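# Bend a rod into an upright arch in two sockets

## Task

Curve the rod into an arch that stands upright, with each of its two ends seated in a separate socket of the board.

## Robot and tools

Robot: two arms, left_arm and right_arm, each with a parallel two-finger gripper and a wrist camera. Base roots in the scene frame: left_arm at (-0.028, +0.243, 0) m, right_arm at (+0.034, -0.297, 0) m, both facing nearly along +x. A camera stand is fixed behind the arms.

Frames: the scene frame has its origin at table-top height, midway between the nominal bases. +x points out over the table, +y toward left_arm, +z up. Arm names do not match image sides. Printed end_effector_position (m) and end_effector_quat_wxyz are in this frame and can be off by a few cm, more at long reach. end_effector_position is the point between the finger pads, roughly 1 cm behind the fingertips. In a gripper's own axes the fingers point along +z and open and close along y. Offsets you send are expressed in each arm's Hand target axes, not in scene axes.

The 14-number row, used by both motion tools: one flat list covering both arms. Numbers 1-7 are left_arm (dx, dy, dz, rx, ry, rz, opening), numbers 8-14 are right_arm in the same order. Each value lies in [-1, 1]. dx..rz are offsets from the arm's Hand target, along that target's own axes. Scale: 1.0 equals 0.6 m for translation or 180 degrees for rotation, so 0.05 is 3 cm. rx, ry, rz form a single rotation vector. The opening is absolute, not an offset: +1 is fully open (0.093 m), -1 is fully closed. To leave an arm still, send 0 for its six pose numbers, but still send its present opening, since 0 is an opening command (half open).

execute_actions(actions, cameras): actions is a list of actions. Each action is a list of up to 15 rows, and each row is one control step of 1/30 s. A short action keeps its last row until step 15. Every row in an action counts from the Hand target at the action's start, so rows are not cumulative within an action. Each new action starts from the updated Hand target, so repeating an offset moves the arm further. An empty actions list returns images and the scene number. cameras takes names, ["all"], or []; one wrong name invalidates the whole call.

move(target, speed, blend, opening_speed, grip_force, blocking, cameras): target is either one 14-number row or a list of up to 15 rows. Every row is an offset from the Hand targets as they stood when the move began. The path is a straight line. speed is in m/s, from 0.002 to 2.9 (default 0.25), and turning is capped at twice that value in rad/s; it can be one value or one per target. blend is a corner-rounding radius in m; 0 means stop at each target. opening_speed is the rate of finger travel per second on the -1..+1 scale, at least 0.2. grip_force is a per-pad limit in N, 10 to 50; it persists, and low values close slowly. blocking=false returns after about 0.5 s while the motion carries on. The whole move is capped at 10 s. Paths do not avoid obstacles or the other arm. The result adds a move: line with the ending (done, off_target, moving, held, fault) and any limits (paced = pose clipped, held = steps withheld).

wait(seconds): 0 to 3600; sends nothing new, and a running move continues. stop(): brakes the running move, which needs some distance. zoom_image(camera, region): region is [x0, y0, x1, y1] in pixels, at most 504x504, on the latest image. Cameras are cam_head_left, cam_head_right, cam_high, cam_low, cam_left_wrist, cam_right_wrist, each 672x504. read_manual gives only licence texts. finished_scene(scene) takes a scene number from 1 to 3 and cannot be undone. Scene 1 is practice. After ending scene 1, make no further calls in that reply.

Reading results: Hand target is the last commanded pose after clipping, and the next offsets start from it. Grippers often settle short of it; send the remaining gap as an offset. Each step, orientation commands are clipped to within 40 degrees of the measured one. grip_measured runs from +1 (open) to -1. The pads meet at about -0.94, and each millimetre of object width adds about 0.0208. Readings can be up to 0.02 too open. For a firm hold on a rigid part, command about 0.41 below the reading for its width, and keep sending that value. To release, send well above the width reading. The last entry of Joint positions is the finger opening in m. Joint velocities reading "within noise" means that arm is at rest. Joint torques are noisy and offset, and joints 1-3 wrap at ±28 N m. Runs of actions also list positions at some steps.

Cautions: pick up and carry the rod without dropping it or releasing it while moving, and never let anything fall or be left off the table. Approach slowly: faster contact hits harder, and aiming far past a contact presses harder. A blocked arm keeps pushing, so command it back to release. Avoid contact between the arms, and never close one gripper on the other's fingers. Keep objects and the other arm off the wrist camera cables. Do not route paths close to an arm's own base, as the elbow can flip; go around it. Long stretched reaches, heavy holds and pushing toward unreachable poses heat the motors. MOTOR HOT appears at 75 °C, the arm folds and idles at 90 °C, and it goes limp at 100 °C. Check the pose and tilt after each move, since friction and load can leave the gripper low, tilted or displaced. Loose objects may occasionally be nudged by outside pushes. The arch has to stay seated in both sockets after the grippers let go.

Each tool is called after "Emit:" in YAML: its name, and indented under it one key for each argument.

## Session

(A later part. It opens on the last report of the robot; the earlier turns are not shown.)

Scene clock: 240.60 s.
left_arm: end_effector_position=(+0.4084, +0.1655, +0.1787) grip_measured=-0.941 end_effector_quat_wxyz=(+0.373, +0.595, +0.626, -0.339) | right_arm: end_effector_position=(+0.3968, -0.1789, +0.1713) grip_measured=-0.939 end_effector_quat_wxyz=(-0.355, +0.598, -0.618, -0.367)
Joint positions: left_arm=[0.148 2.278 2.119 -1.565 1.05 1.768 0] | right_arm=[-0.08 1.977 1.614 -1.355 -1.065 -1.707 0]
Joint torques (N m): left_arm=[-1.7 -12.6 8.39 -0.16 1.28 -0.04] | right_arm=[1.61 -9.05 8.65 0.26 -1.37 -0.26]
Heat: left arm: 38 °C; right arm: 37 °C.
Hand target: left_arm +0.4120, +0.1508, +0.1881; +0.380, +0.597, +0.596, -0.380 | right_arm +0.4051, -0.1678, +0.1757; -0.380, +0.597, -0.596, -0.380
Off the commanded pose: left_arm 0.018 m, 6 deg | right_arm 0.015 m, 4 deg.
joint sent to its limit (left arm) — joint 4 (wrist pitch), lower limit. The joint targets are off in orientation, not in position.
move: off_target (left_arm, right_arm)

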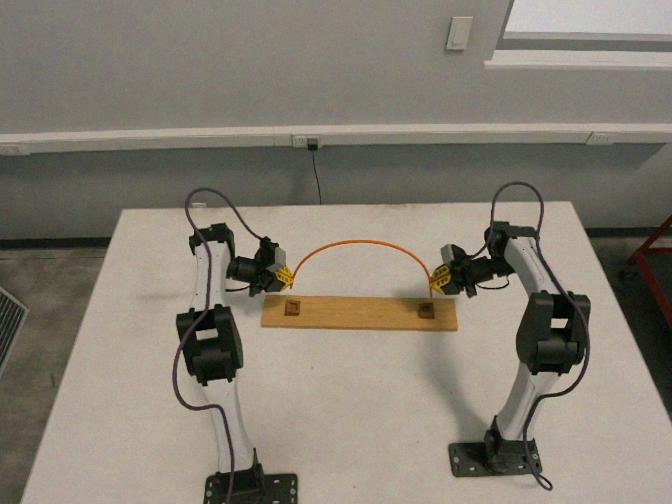

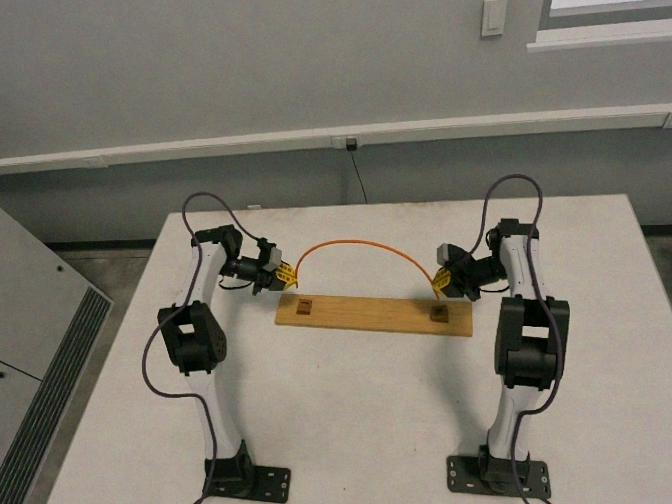

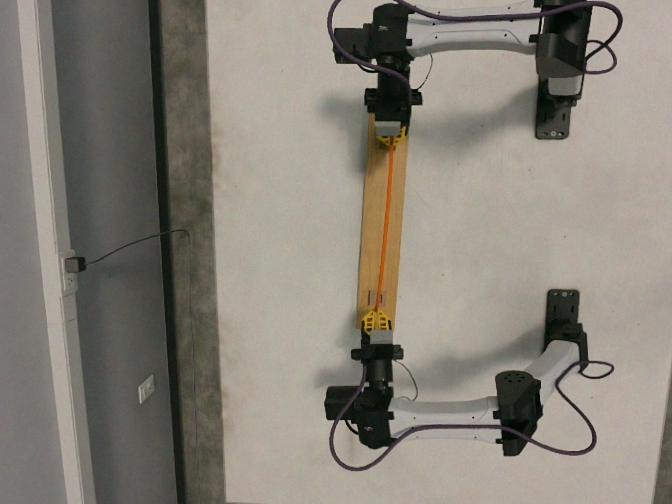

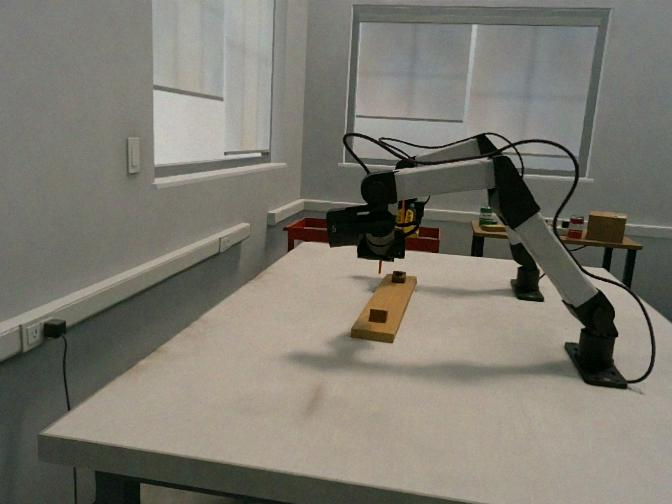

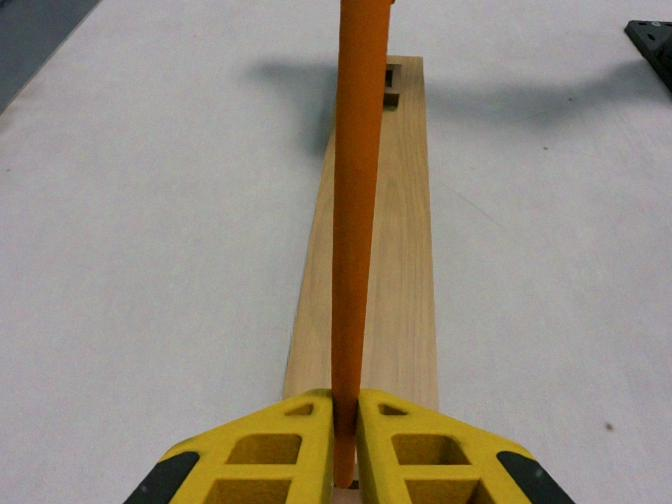

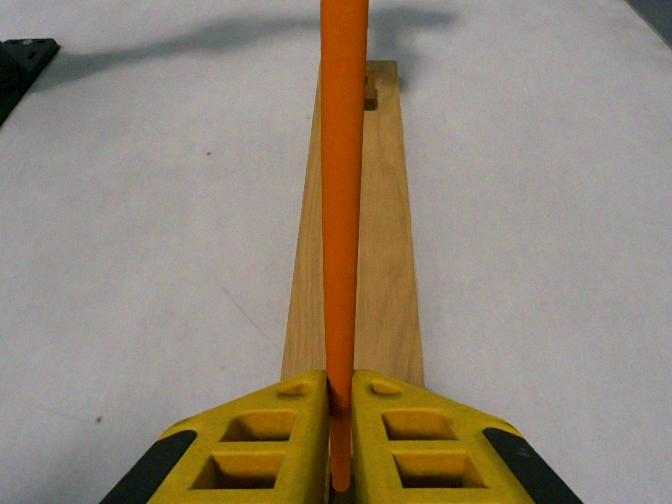

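Emit:
move:
  target: [0.0783,-0.0067,0.0532,0,0,0,-1,0.0863,-0.0067,0.0475,0,0,0,-1]
  cameras: ["all"]
  speed: 0.1

Emit:
zoom_image:
  camera: "cam_left_wrist"
  region: [270, 380, 420, 504]

Emit:
zoom_image:
  camera: "cam_right_wrist"
  region: [270, 380, 420, 504]

Emit:
zoom_image:
  camera: "cam_high"
  region: [320, 100, 470, 350]

Emit:
zoom_image:
  camera: "cam_head_left"
  region: [240, 220, 480, 340]

Emit:
zoom_image:
  camera: "cam_head_right"
  region: [250, 220, 490, 340]

Emit:
zoom_image:
  camera: "cam_low"
  region: [320, 180, 470, 350]

Scene clock: 286.17 s.
left_arm: end_effector_position=(+0.4077, +0.1571, +0.1307) grip_measured=-0.941 end_effector_quat_wxyz=(+0.362, +0.606, +0.612, -0.356) | right_arm: end_effector_position=(+0.4106, -0.1768, +0.1198) grip_measured=-0.939 end_effector_quat_wxyz=(-0.369, +0.609, -0.607, -0.353)
Joint positions: left_arm=[0.128 2.339 2.023 -1.48 1.05 1.832 0] | right_arm=[-0.072 2.045 1.506 -1.13 -1.069 -1.706 0]
Joint torques (N m): left_arm=[-1.78 -13.38 4.75 -0.1 1.2 -0.01] | right_arm=[1.92 -9.94 5.29 0.32 -1.37 -0.05]
Heat: left arm: 42 °C; right arm: 40 °C.
Hand target: left_arm +0.4080, +0.1418, +0.1321; +0.380, +0.597, +0.596, -0.380 | right_arm +0.4091, -0.1639, +0.1167; -0.380, +0.597, -0.596, -0.380
Off the commanded pose: left_arm 0.015 m, 4 deg | right_arm 0.013 m, 4 deg.
move: off_target (left_arm, right_arm)

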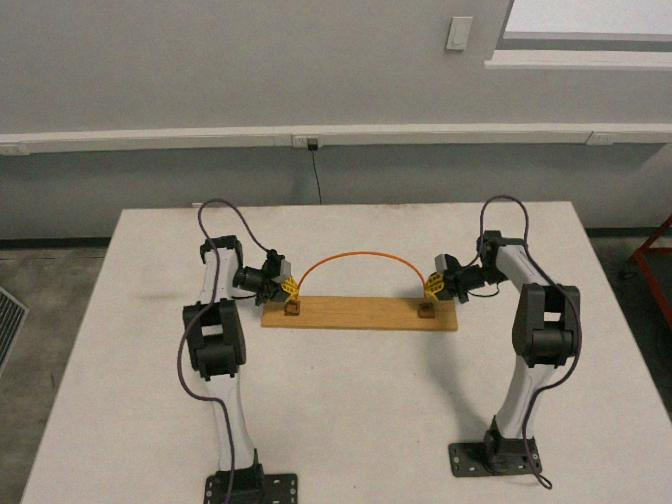

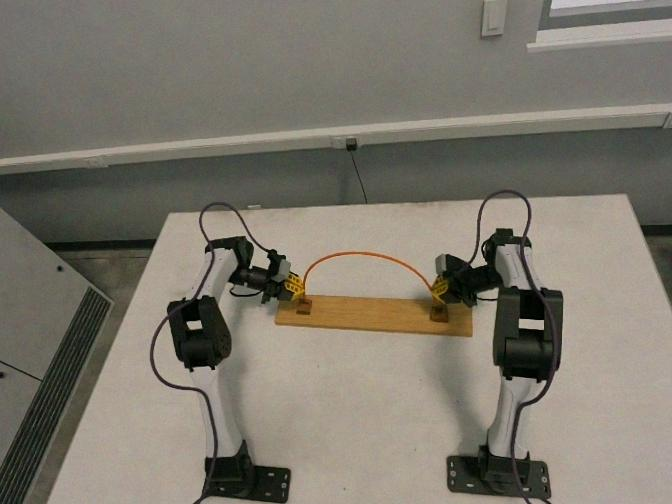

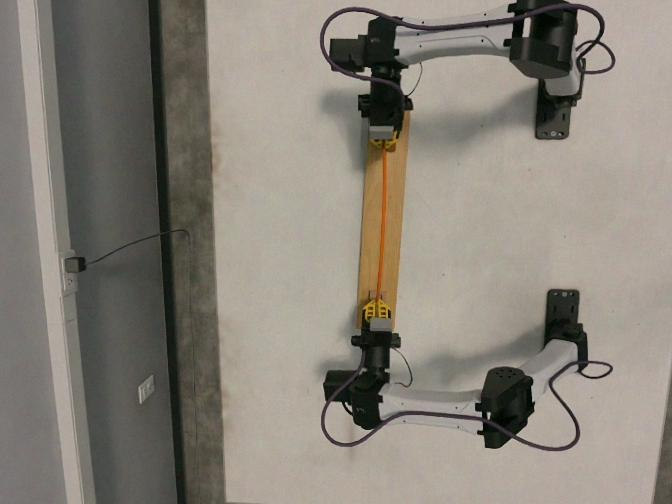

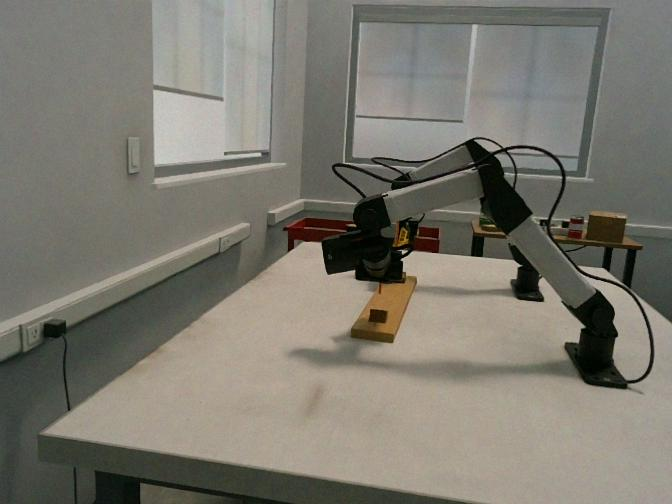

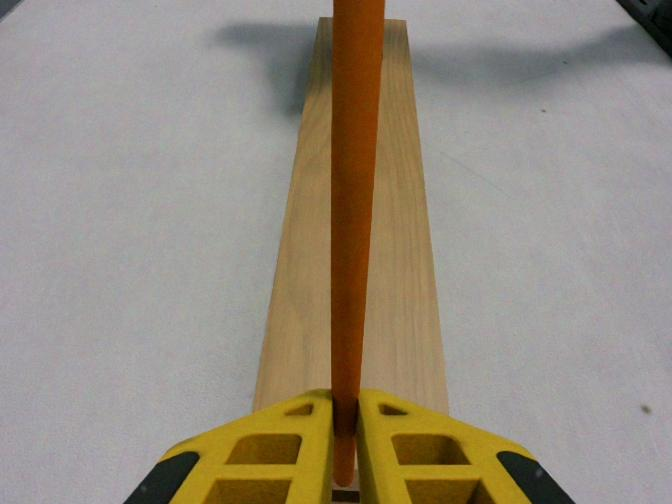

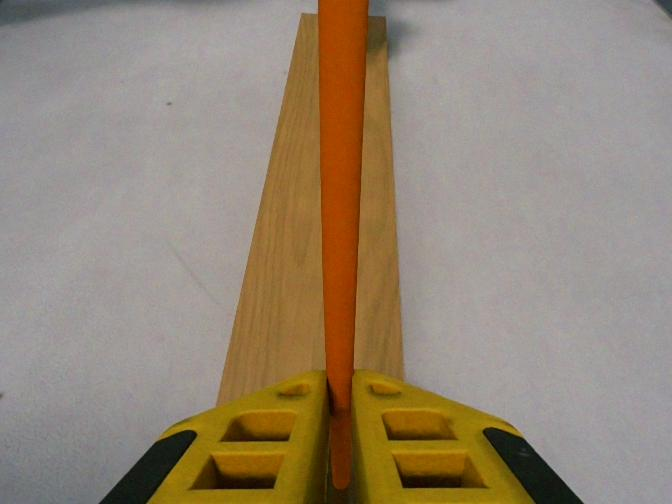

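Scaled by 3.360 from the camera's image (finer frame: 960x720).

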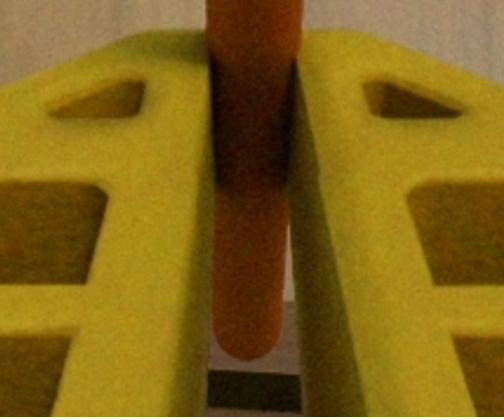

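Scaled by 3.360 from the camera's image (finer frame: 960x720).

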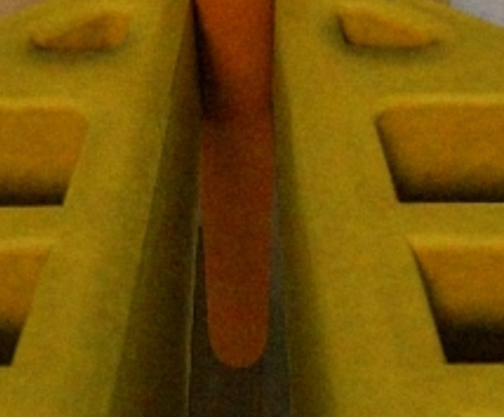

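Scaled by 2.016 from the camera's image (finer frame: 960x720).

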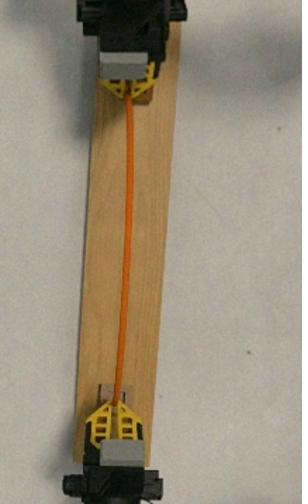

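Scaled by 2.100 from the camera's image (finer frame: 960x720).

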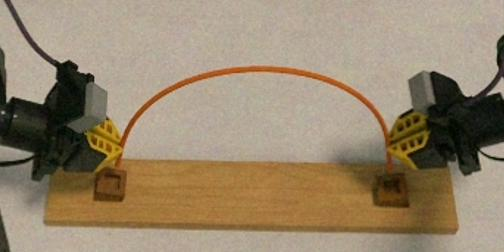

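Scaled by 2.100 from the camera's image (finer frame: 960x720).

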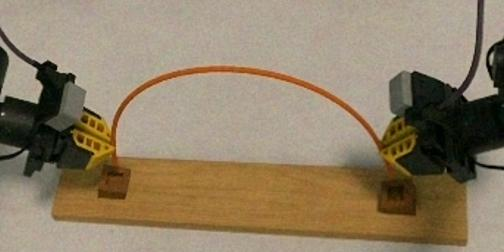

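Scaled by 2.965 from the camera's image (finer frame: 960x720).

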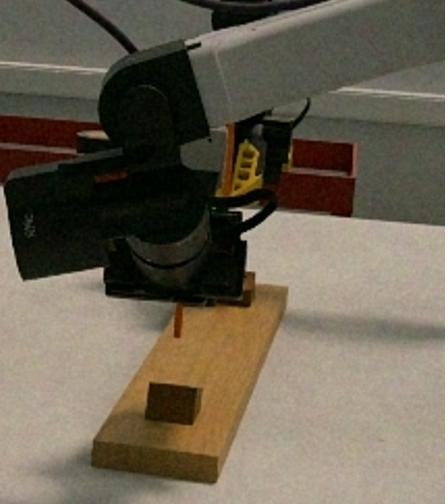

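Emit:
move:
  target: [0.0188,-0.005,-0.0087,0,0,0,-1,0.0046,0.0258,-0.0098,0,0,0,-1]
  cameras: ["all"]
  speed: 0.1

Emit:
zoom_image:
  camera: "cam_left_wrist"
  region: [270, 380, 420, 504]

Emit:
zoom_image:
  camera: "cam_right_wrist"
  region: [270, 380, 420, 504]

Emit:
zoom_image:
  camera: "cam_high"
  region: [320, 100, 470, 350]

Emit:
zoom_image:
  camera: "cam_head_left"
  region: [240, 220, 480, 340]

Emit:
zoom_image:
  camera: "cam_head_right"
  region: [250, 220, 490, 340]

Emit:
zoom_image:
  camera: "cam_low"
  region: [320, 180, 470, 350]

Scene clock: 313.20 s.
left_arm: end_effector_position=(+0.4052, +0.1591, +0.1238) grip_measured=-0.941 end_effector_quat_wxyz=(+0.364, +0.612, +0.605, -0.356) | right_arm: end_effector_position=(+0.3946, -0.1763, +0.1046) grip_measured=-0.939 end_effector_quat_wxyz=(-0.354, +0.602, -0.612, -0.371)
Joint positions: left_arm=[0.134 2.346 2.005 -1.48 1.05 1.874 0] | right_arm=[-0.074 2.045 1.436 -1.129 -1.07 -1.729 0]
Joint torques (N m): left_arm=[-0.5 -13.04 4.79 -0.26 1.15 -0.05] | right_arm=[0.31 -13.89 5.27 0.07 -1.34 -0.26]
Heat: left arm: 43 °C; right arm: 40 °C.
Hand target: left_arm +0.4050, +0.1514, +0.1241; +0.380, +0.597, +0.596, -0.380 | right_arm +0.3936, -0.1703, +0.1167; -0.380, +0.597, -0.596, -0.380
Off the commanded pose: left_arm 0.008 m, 4 deg | right_arm 0.014 m, 4 deg.
move: off_target (left_arm, right_arm)

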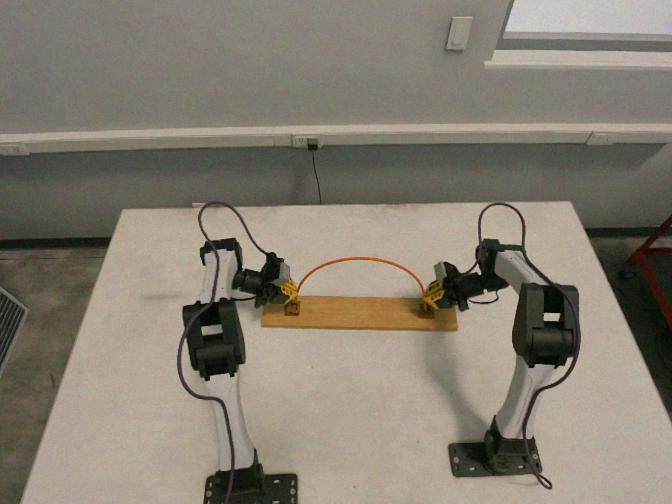

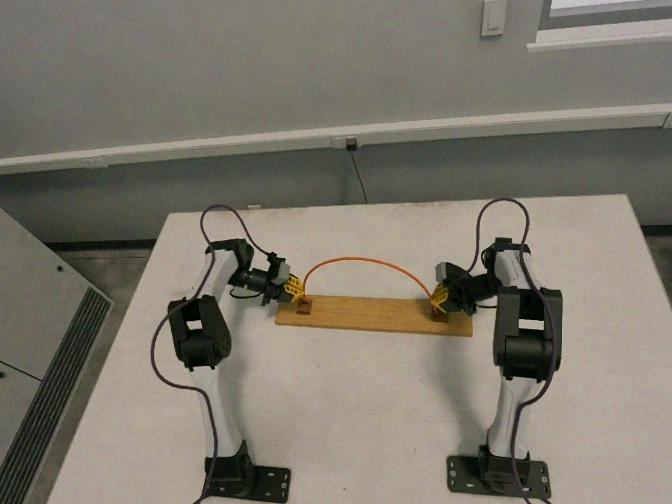

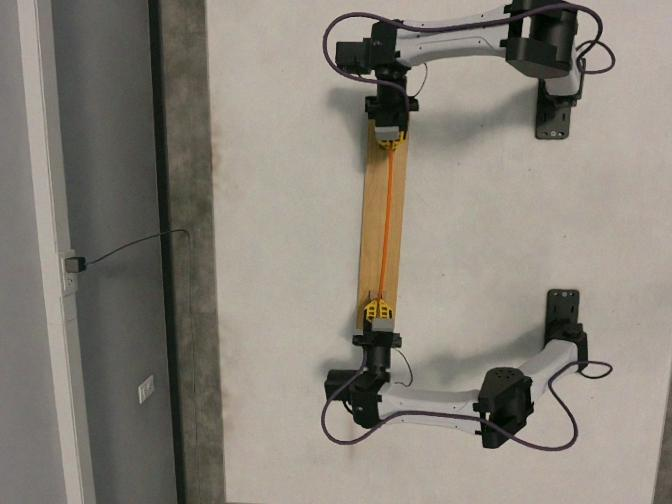

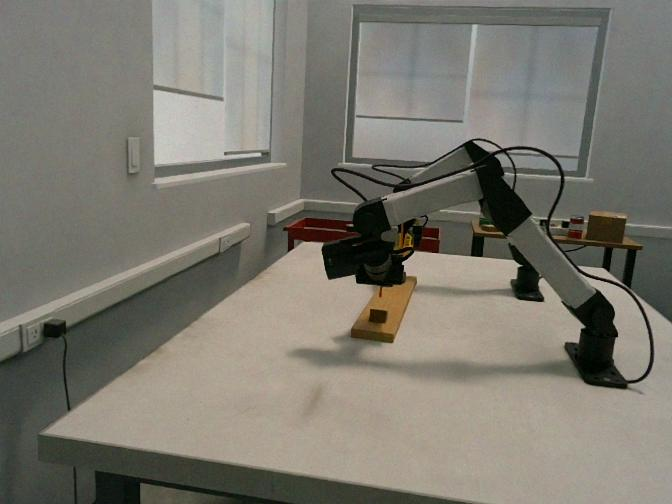

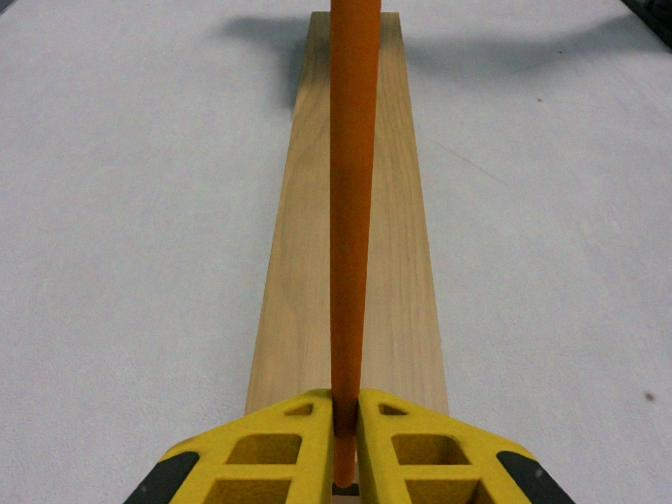

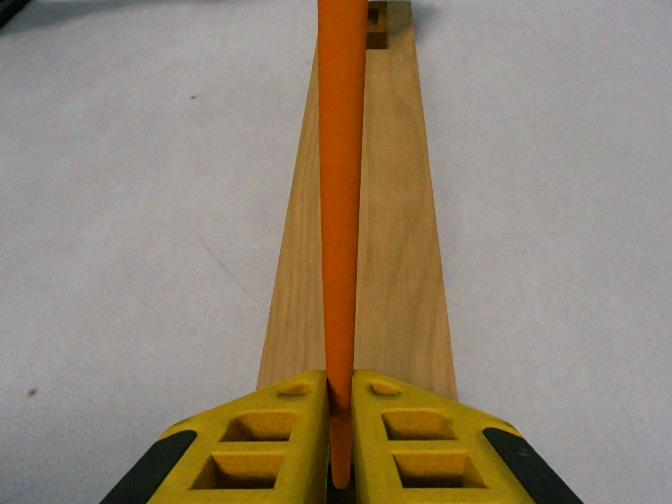

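Scaled by 3.360 from the camera's image (finer frame: 960x720).

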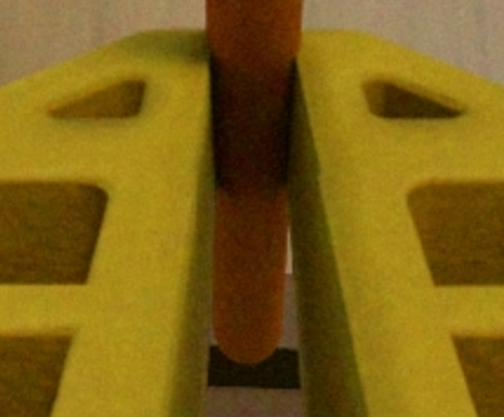

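Scaled by 3.360 from the camera's image (finer frame: 960x720).

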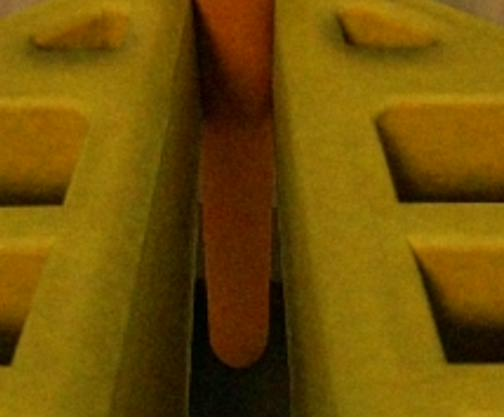

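Scaled by 2.016 from the camera's image (finer frame: 960x720).

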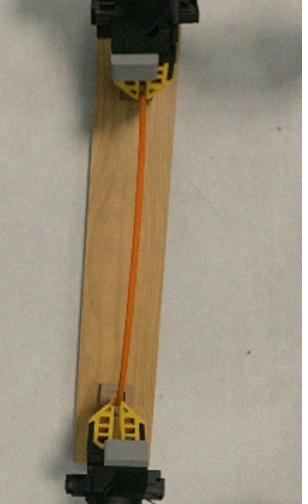

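Scaled by 2.100 from the camera's image (finer frame: 960x720).

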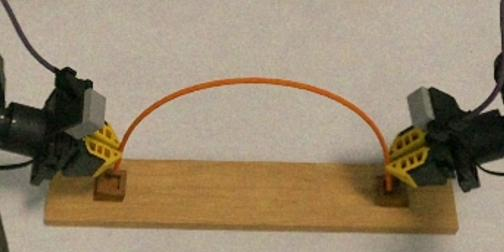

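Scaled by 2.100 from the camera's image (finer frame: 960x720).

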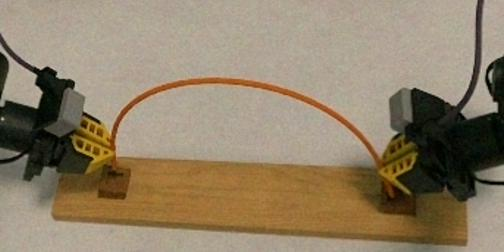

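Scaled by 2.965 from the camera's image (finer frame: 960x720).

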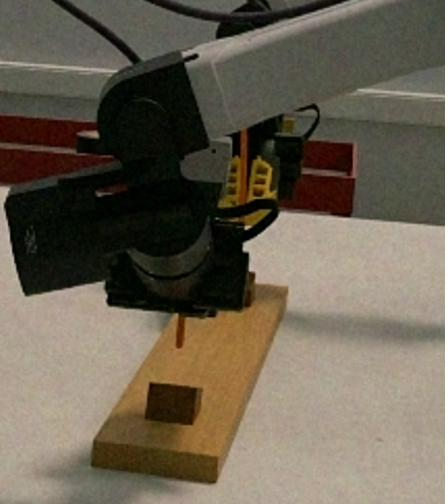

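Emit:
move:
  target: [0.0133,0,-0.013,0,0,0,-1,0.004,0,-0.0087,0,0,0,-1]
  cameras: ["cam_left_wrist","cam_right_wrist","cam_head_left","cam_head_right"]
  speed: 0.1

Emit:
zoom_image:
  camera: "cam_left_wrist"
  region: [270, 380, 420, 504]

Emit:
zoom_image:
  camera: "cam_right_wrist"
  region: [270, 380, 420, 504]

Emit:
zoom_image:
  camera: "cam_head_left"
  region: [240, 220, 480, 340]

Emit:
zoom_image:
  camera: "cam_head_right"
  region: [250, 220, 490, 340]

Scene clock: 330.60 s.
left_arm: end_effector_position=(+0.4037, +0.1680, +0.1165) grip_measured=-0.941 end_effector_quat_wxyz=(+0.365, +0.611, +0.604, -0.359) | right_arm: end_effector_position=(+0.3957, -0.1812, +0.1047) grip_measured=-0.939 end_effector_quat_wxyz=(-0.361, +0.606, -0.608, -0.365)
Joint positions: left_arm=[0.156 2.367 2.005 -1.502 1.05 1.921 0] | right_arm=[-0.088 2.045 1.436 -1.132 -1.07 -1.758 0]
Joint torques (N m): left_arm=[-0.36 -12.98 6.67 -0.48 1.09 -0.03] | right_arm=[0.12 -13.05 6.34 -0.19 -1.3 -0.27]
Heat: left arm: 47 °C; right arm: 44 °C.
Hand target: left_arm +0.4050, +0.1618, +0.1202; +0.380, +0.597, +0.596, -0.380 | right_arm +0.3936, -0.1760, +0.1167; -0.380, +0.597, -0.596, -0.380
Off the commanded pose: left_arm 0.007 m, 3 deg | right_arm 0.013 m, 3 deg.
move: off_target (left_arm, right_arm)
Images, in order (width x height): cam_head_left 672x504, cam_head_right 672x504, cam_left_wrist 672x504, cam_right_wrist 672x504.

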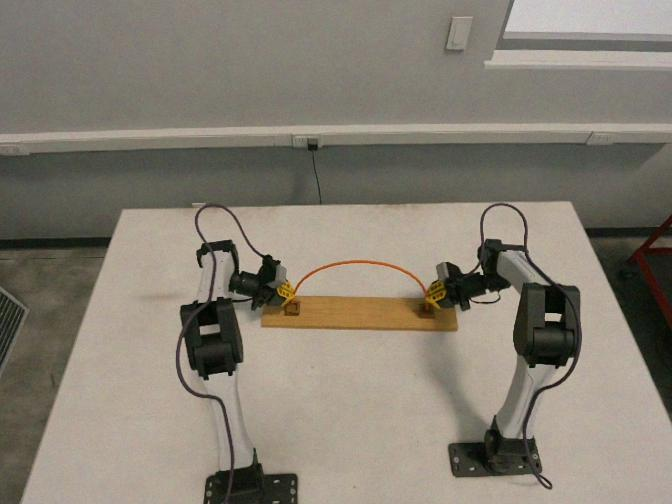

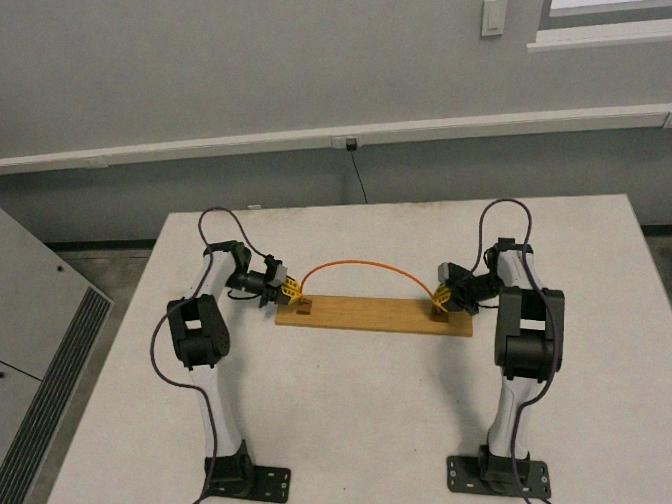

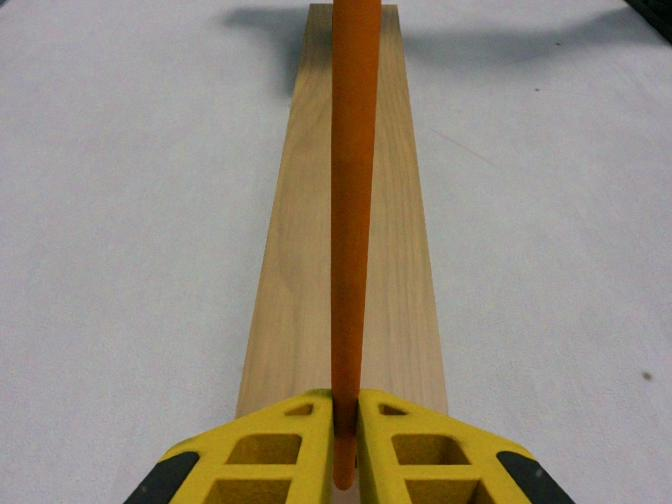

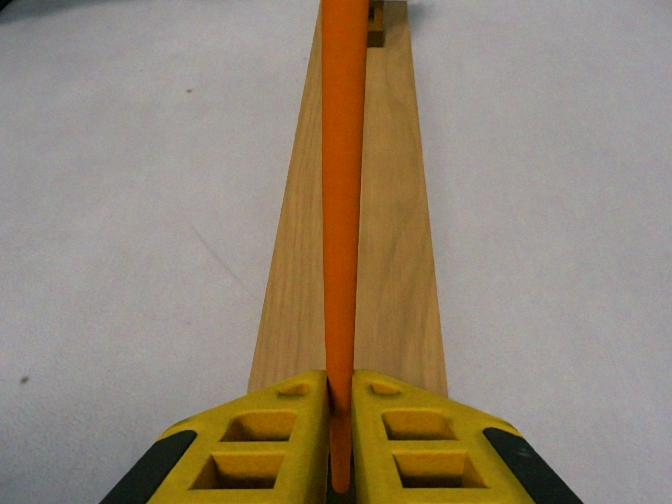

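Scaled by 3.360 from the camera's image (finer frame: 960x720).

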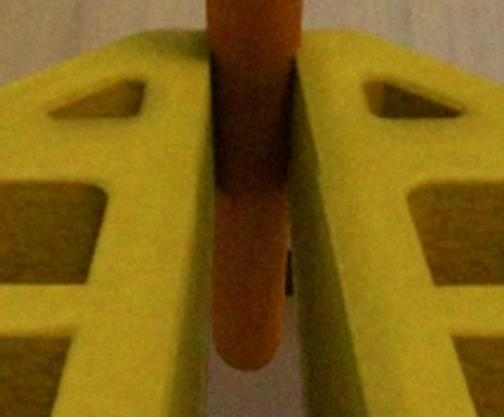

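Scaled by 3.360 from the camera's image (finer frame: 960x720).

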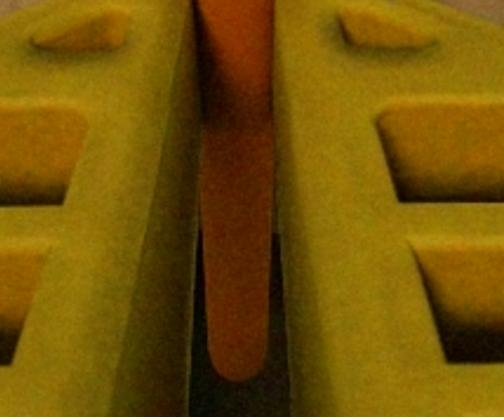

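Scaled by 2.100 from the camera's image (finer frame: 960x720).

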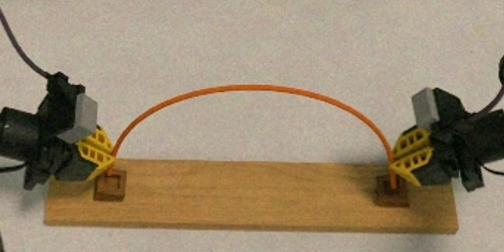

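Scaled by 2.100 from the camera's image (finer frame: 960x720).

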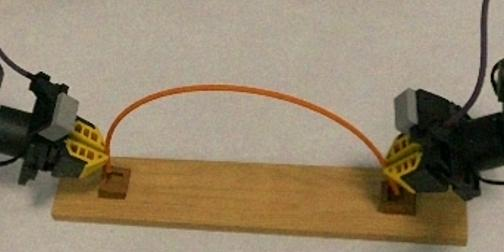

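Emit:
move:
  target: [0.0242,0,0.0113,0,0,0,-1,0.0227,0,0.0106,0,0,0,-1]
  cameras: ["cam_head_left","cam_head_right","cam_left_wrist","cam_right_wrist"]
  speed: 0.06

Emit:
zoom_image:
  camera: "cam_left_wrist"
  region: [270, 380, 420, 504]

Emit:
zoom_image:
  camera: "cam_right_wrist"
  region: [270, 380, 420, 504]

Emit:
zoom_image:
  camera: "cam_head_left"
  region: [240, 220, 480, 340]

Emit:
zoom_image:
  camera: "cam_head_right"
  region: [250, 220, 490, 340]

Scene clock: 337.87 s.
left_arm: end_effector_position=(+0.4039, +0.1681, +0.1048) grip_measured=-0.941 end_effector_quat_wxyz=(+0.363, +0.610, +0.604, -0.362) | right_arm: end_effector_position=(+0.3923, -0.1809, +0.1009) grip_measured=-0.939 end_effector_quat_wxyz=(-0.359, +0.605, -0.608, -0.368)
Joint positions: left_arm=[0.156 2.388 1.992 -1.484 1.05 1.93 0] | right_arm=[-0.088 2.045 1.419 -1.126 -1.07 -1.763 0]
Joint torques (N m): left_arm=[-0.38 -13.3 4.55 -0.27 1.08 -0.06] | right_arm=[0.12 -10.73 5.24 0.18 -1.3 -0.27]
Heat: left arm: 47 °C; right arm: 45 °C.
Hand target: left_arm +0.4050, +0.1618, +0.1040; +0.380, +0.597, +0.596, -0.380 | right_arm +0.3936, -0.1760, +0.1017; -0.380, +0.597, -0.596, -0.380
Off the commanded pose: left_arm 0.006 m, 3 deg | right_arm 0.005 m, 3 deg.
move: off_target (left_arm, right_arm)

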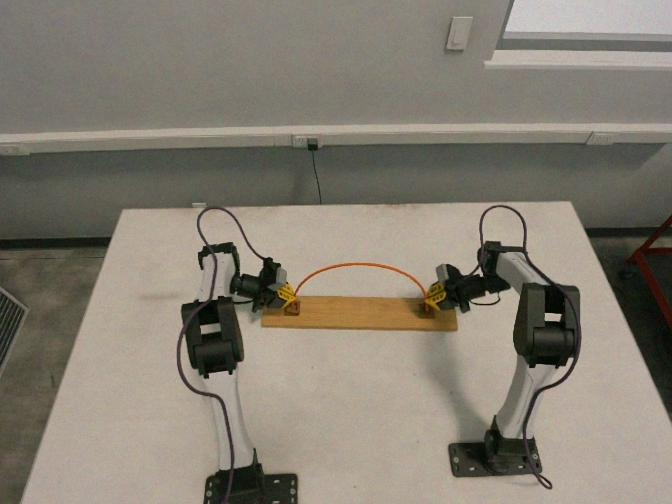

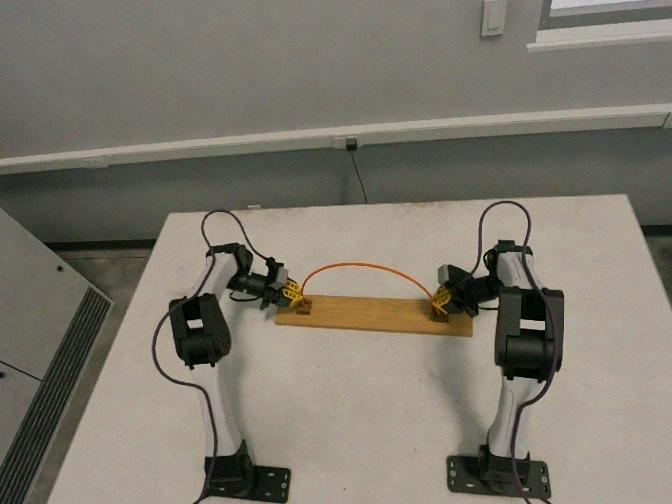

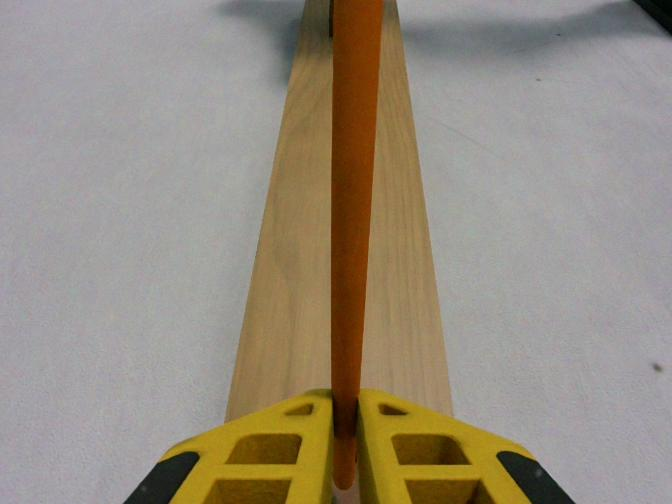

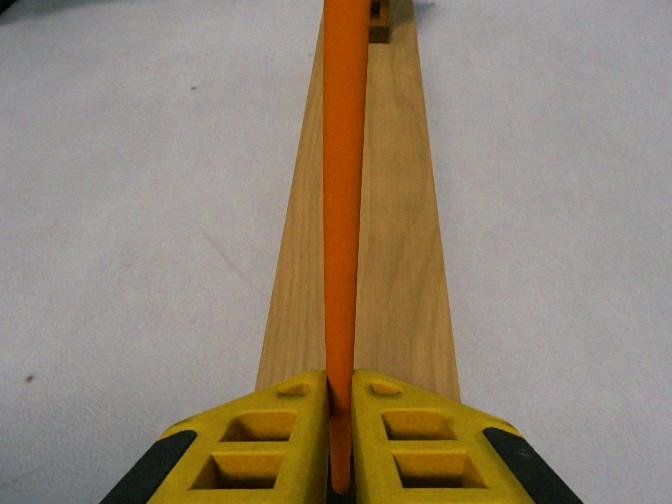

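Scaled by 3.360 from the camera's image (finer frame: 960x720).

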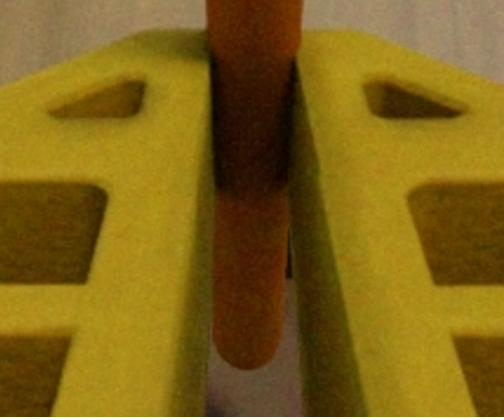

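Scaled by 3.360 from the camera's image (finer frame: 960x720).

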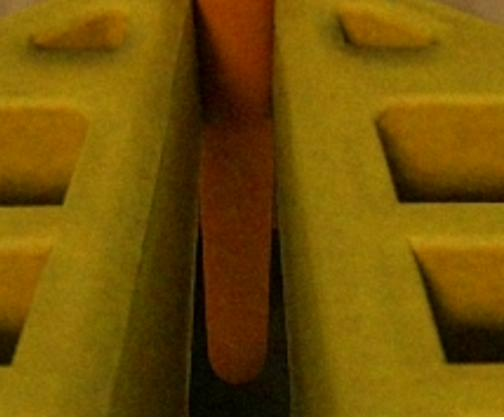

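Scaled by 2.100 from the camera's image (finer frame: 960x720).

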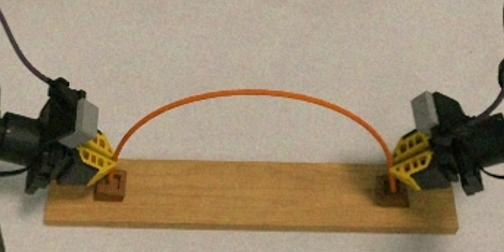

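Scaled by 2.100 from the camera's image (finer frame: 960x720).

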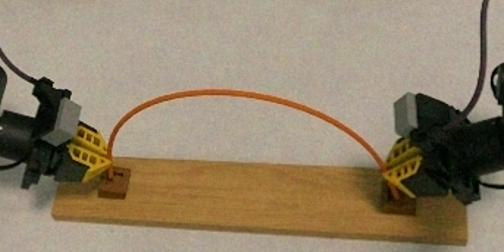

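Emit:
move:
  target: [0.0302,0,0.0141,0,0,0,-1,0.0302,0,0.0141,0,0,0,-1]
  cameras: ["cam_head_left","cam_head_right","cam_left_wrist","cam_right_wrist"]
  speed: 0.06

Emit:
zoom_image:
  camera: "cam_left_wrist"
  region: [270, 380, 420, 504]

Emit:
zoom_image:
  camera: "cam_right_wrist"
  region: [270, 380, 420, 504]

Emit:
zoom_image:
  camera: "cam_head_left"
  region: [240, 220, 480, 340]

Emit:
zoom_image:
  camera: "cam_head_right"
  region: [250, 220, 490, 340]

Scene clock: 348.13 s.
left_arm: end_effector_position=(+0.4033, +0.1677, +0.0865) grip_measured=-0.941 end_effector_quat_wxyz=(+0.362, +0.609, +0.604, -0.366) | right_arm: end_effector_position=(+0.3921, -0.1790, +0.0930) grip_measured=-0.939 end_effector_quat_wxyz=(-0.370, +0.603, -0.602, -0.370)
Joint positions: left_arm=[0.156 2.408 1.951 -1.433 1.053 1.934 0] | right_arm=[-0.088 2.054 1.384 -1.074 -1.094 -1.767 0]
Joint torques (N m): left_arm=[-0.39 -13.42 4.26 -0.18 1.05 -0.03] | right_arm=[0.12 -8.43 4.88 0.34 -1.01 -0.25]
Heat: left arm: 48 °C; right arm: 44 °C.
Hand target: left_arm +0.4050, +0.1618, +0.0842; +0.380, +0.597, +0.596, -0.380 | right_arm +0.3937, -0.1760, +0.0817; -0.380, +0.597, -0.596, -0.380
Off the commanded pose: left_arm 0.007 m, 3 deg | right_arm 0.012 m, 2 deg.
move: off_target (left_arm, right_arm)

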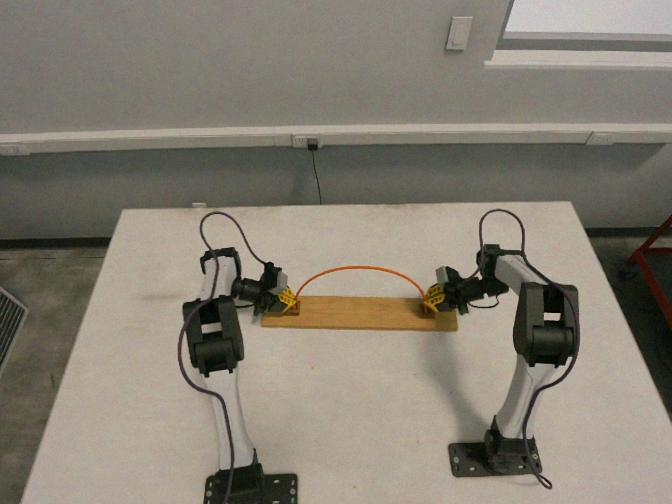

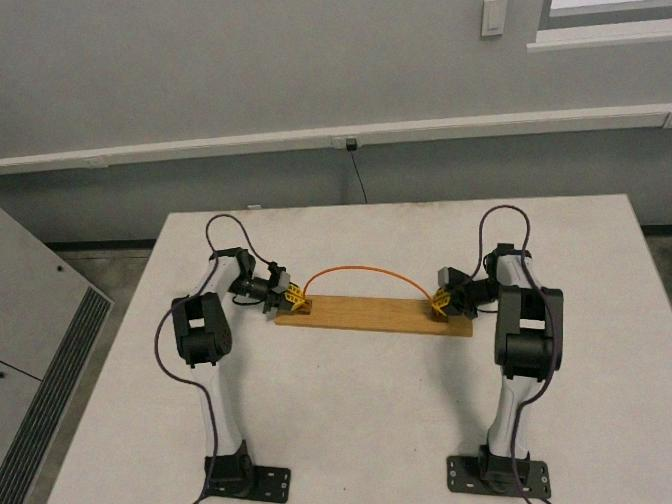

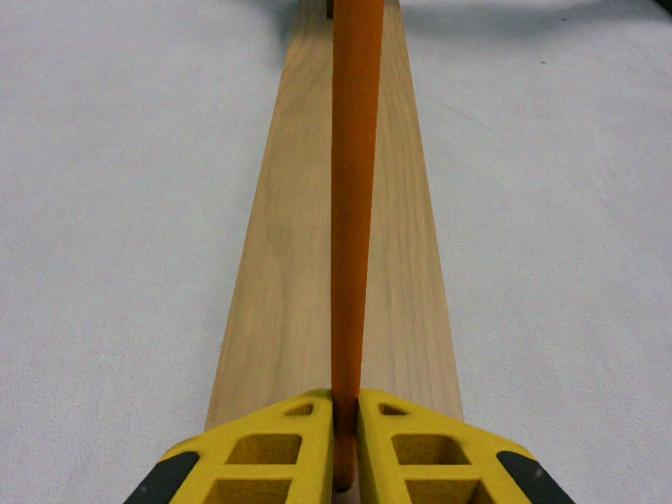

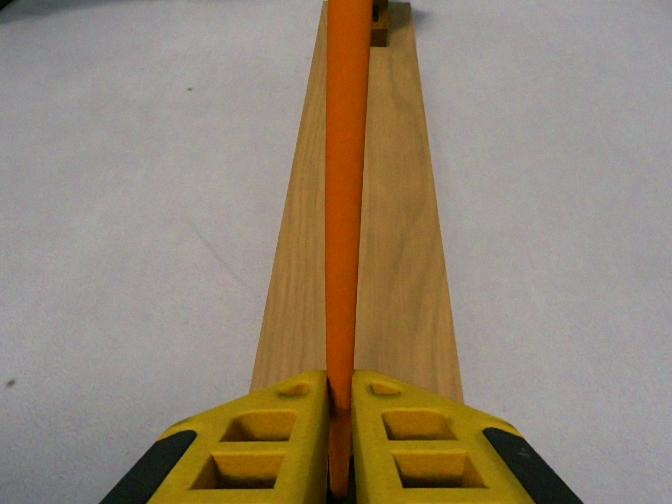

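Scaled by 3.360 from the camera's image (finer frame: 960x720).

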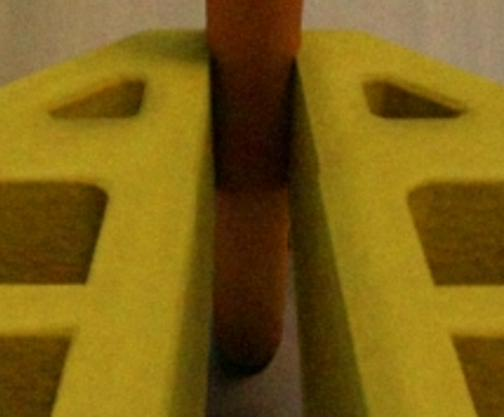

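Scaled by 3.360 from the camera's image (finer frame: 960x720).

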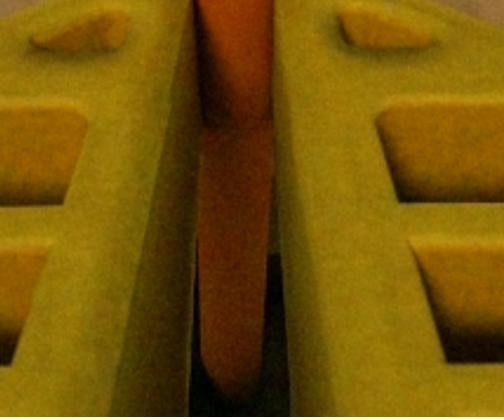

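Scaled by 2.100 from the camera's image (finer frame: 960x720).

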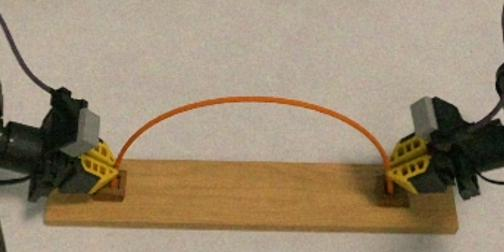

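Scaled by 2.100 from the camera's image (finer frame: 960x720).

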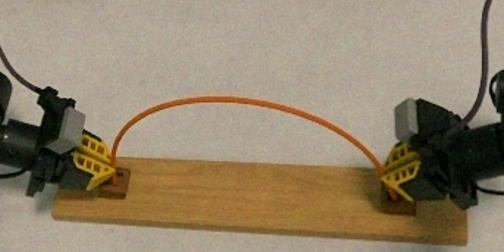

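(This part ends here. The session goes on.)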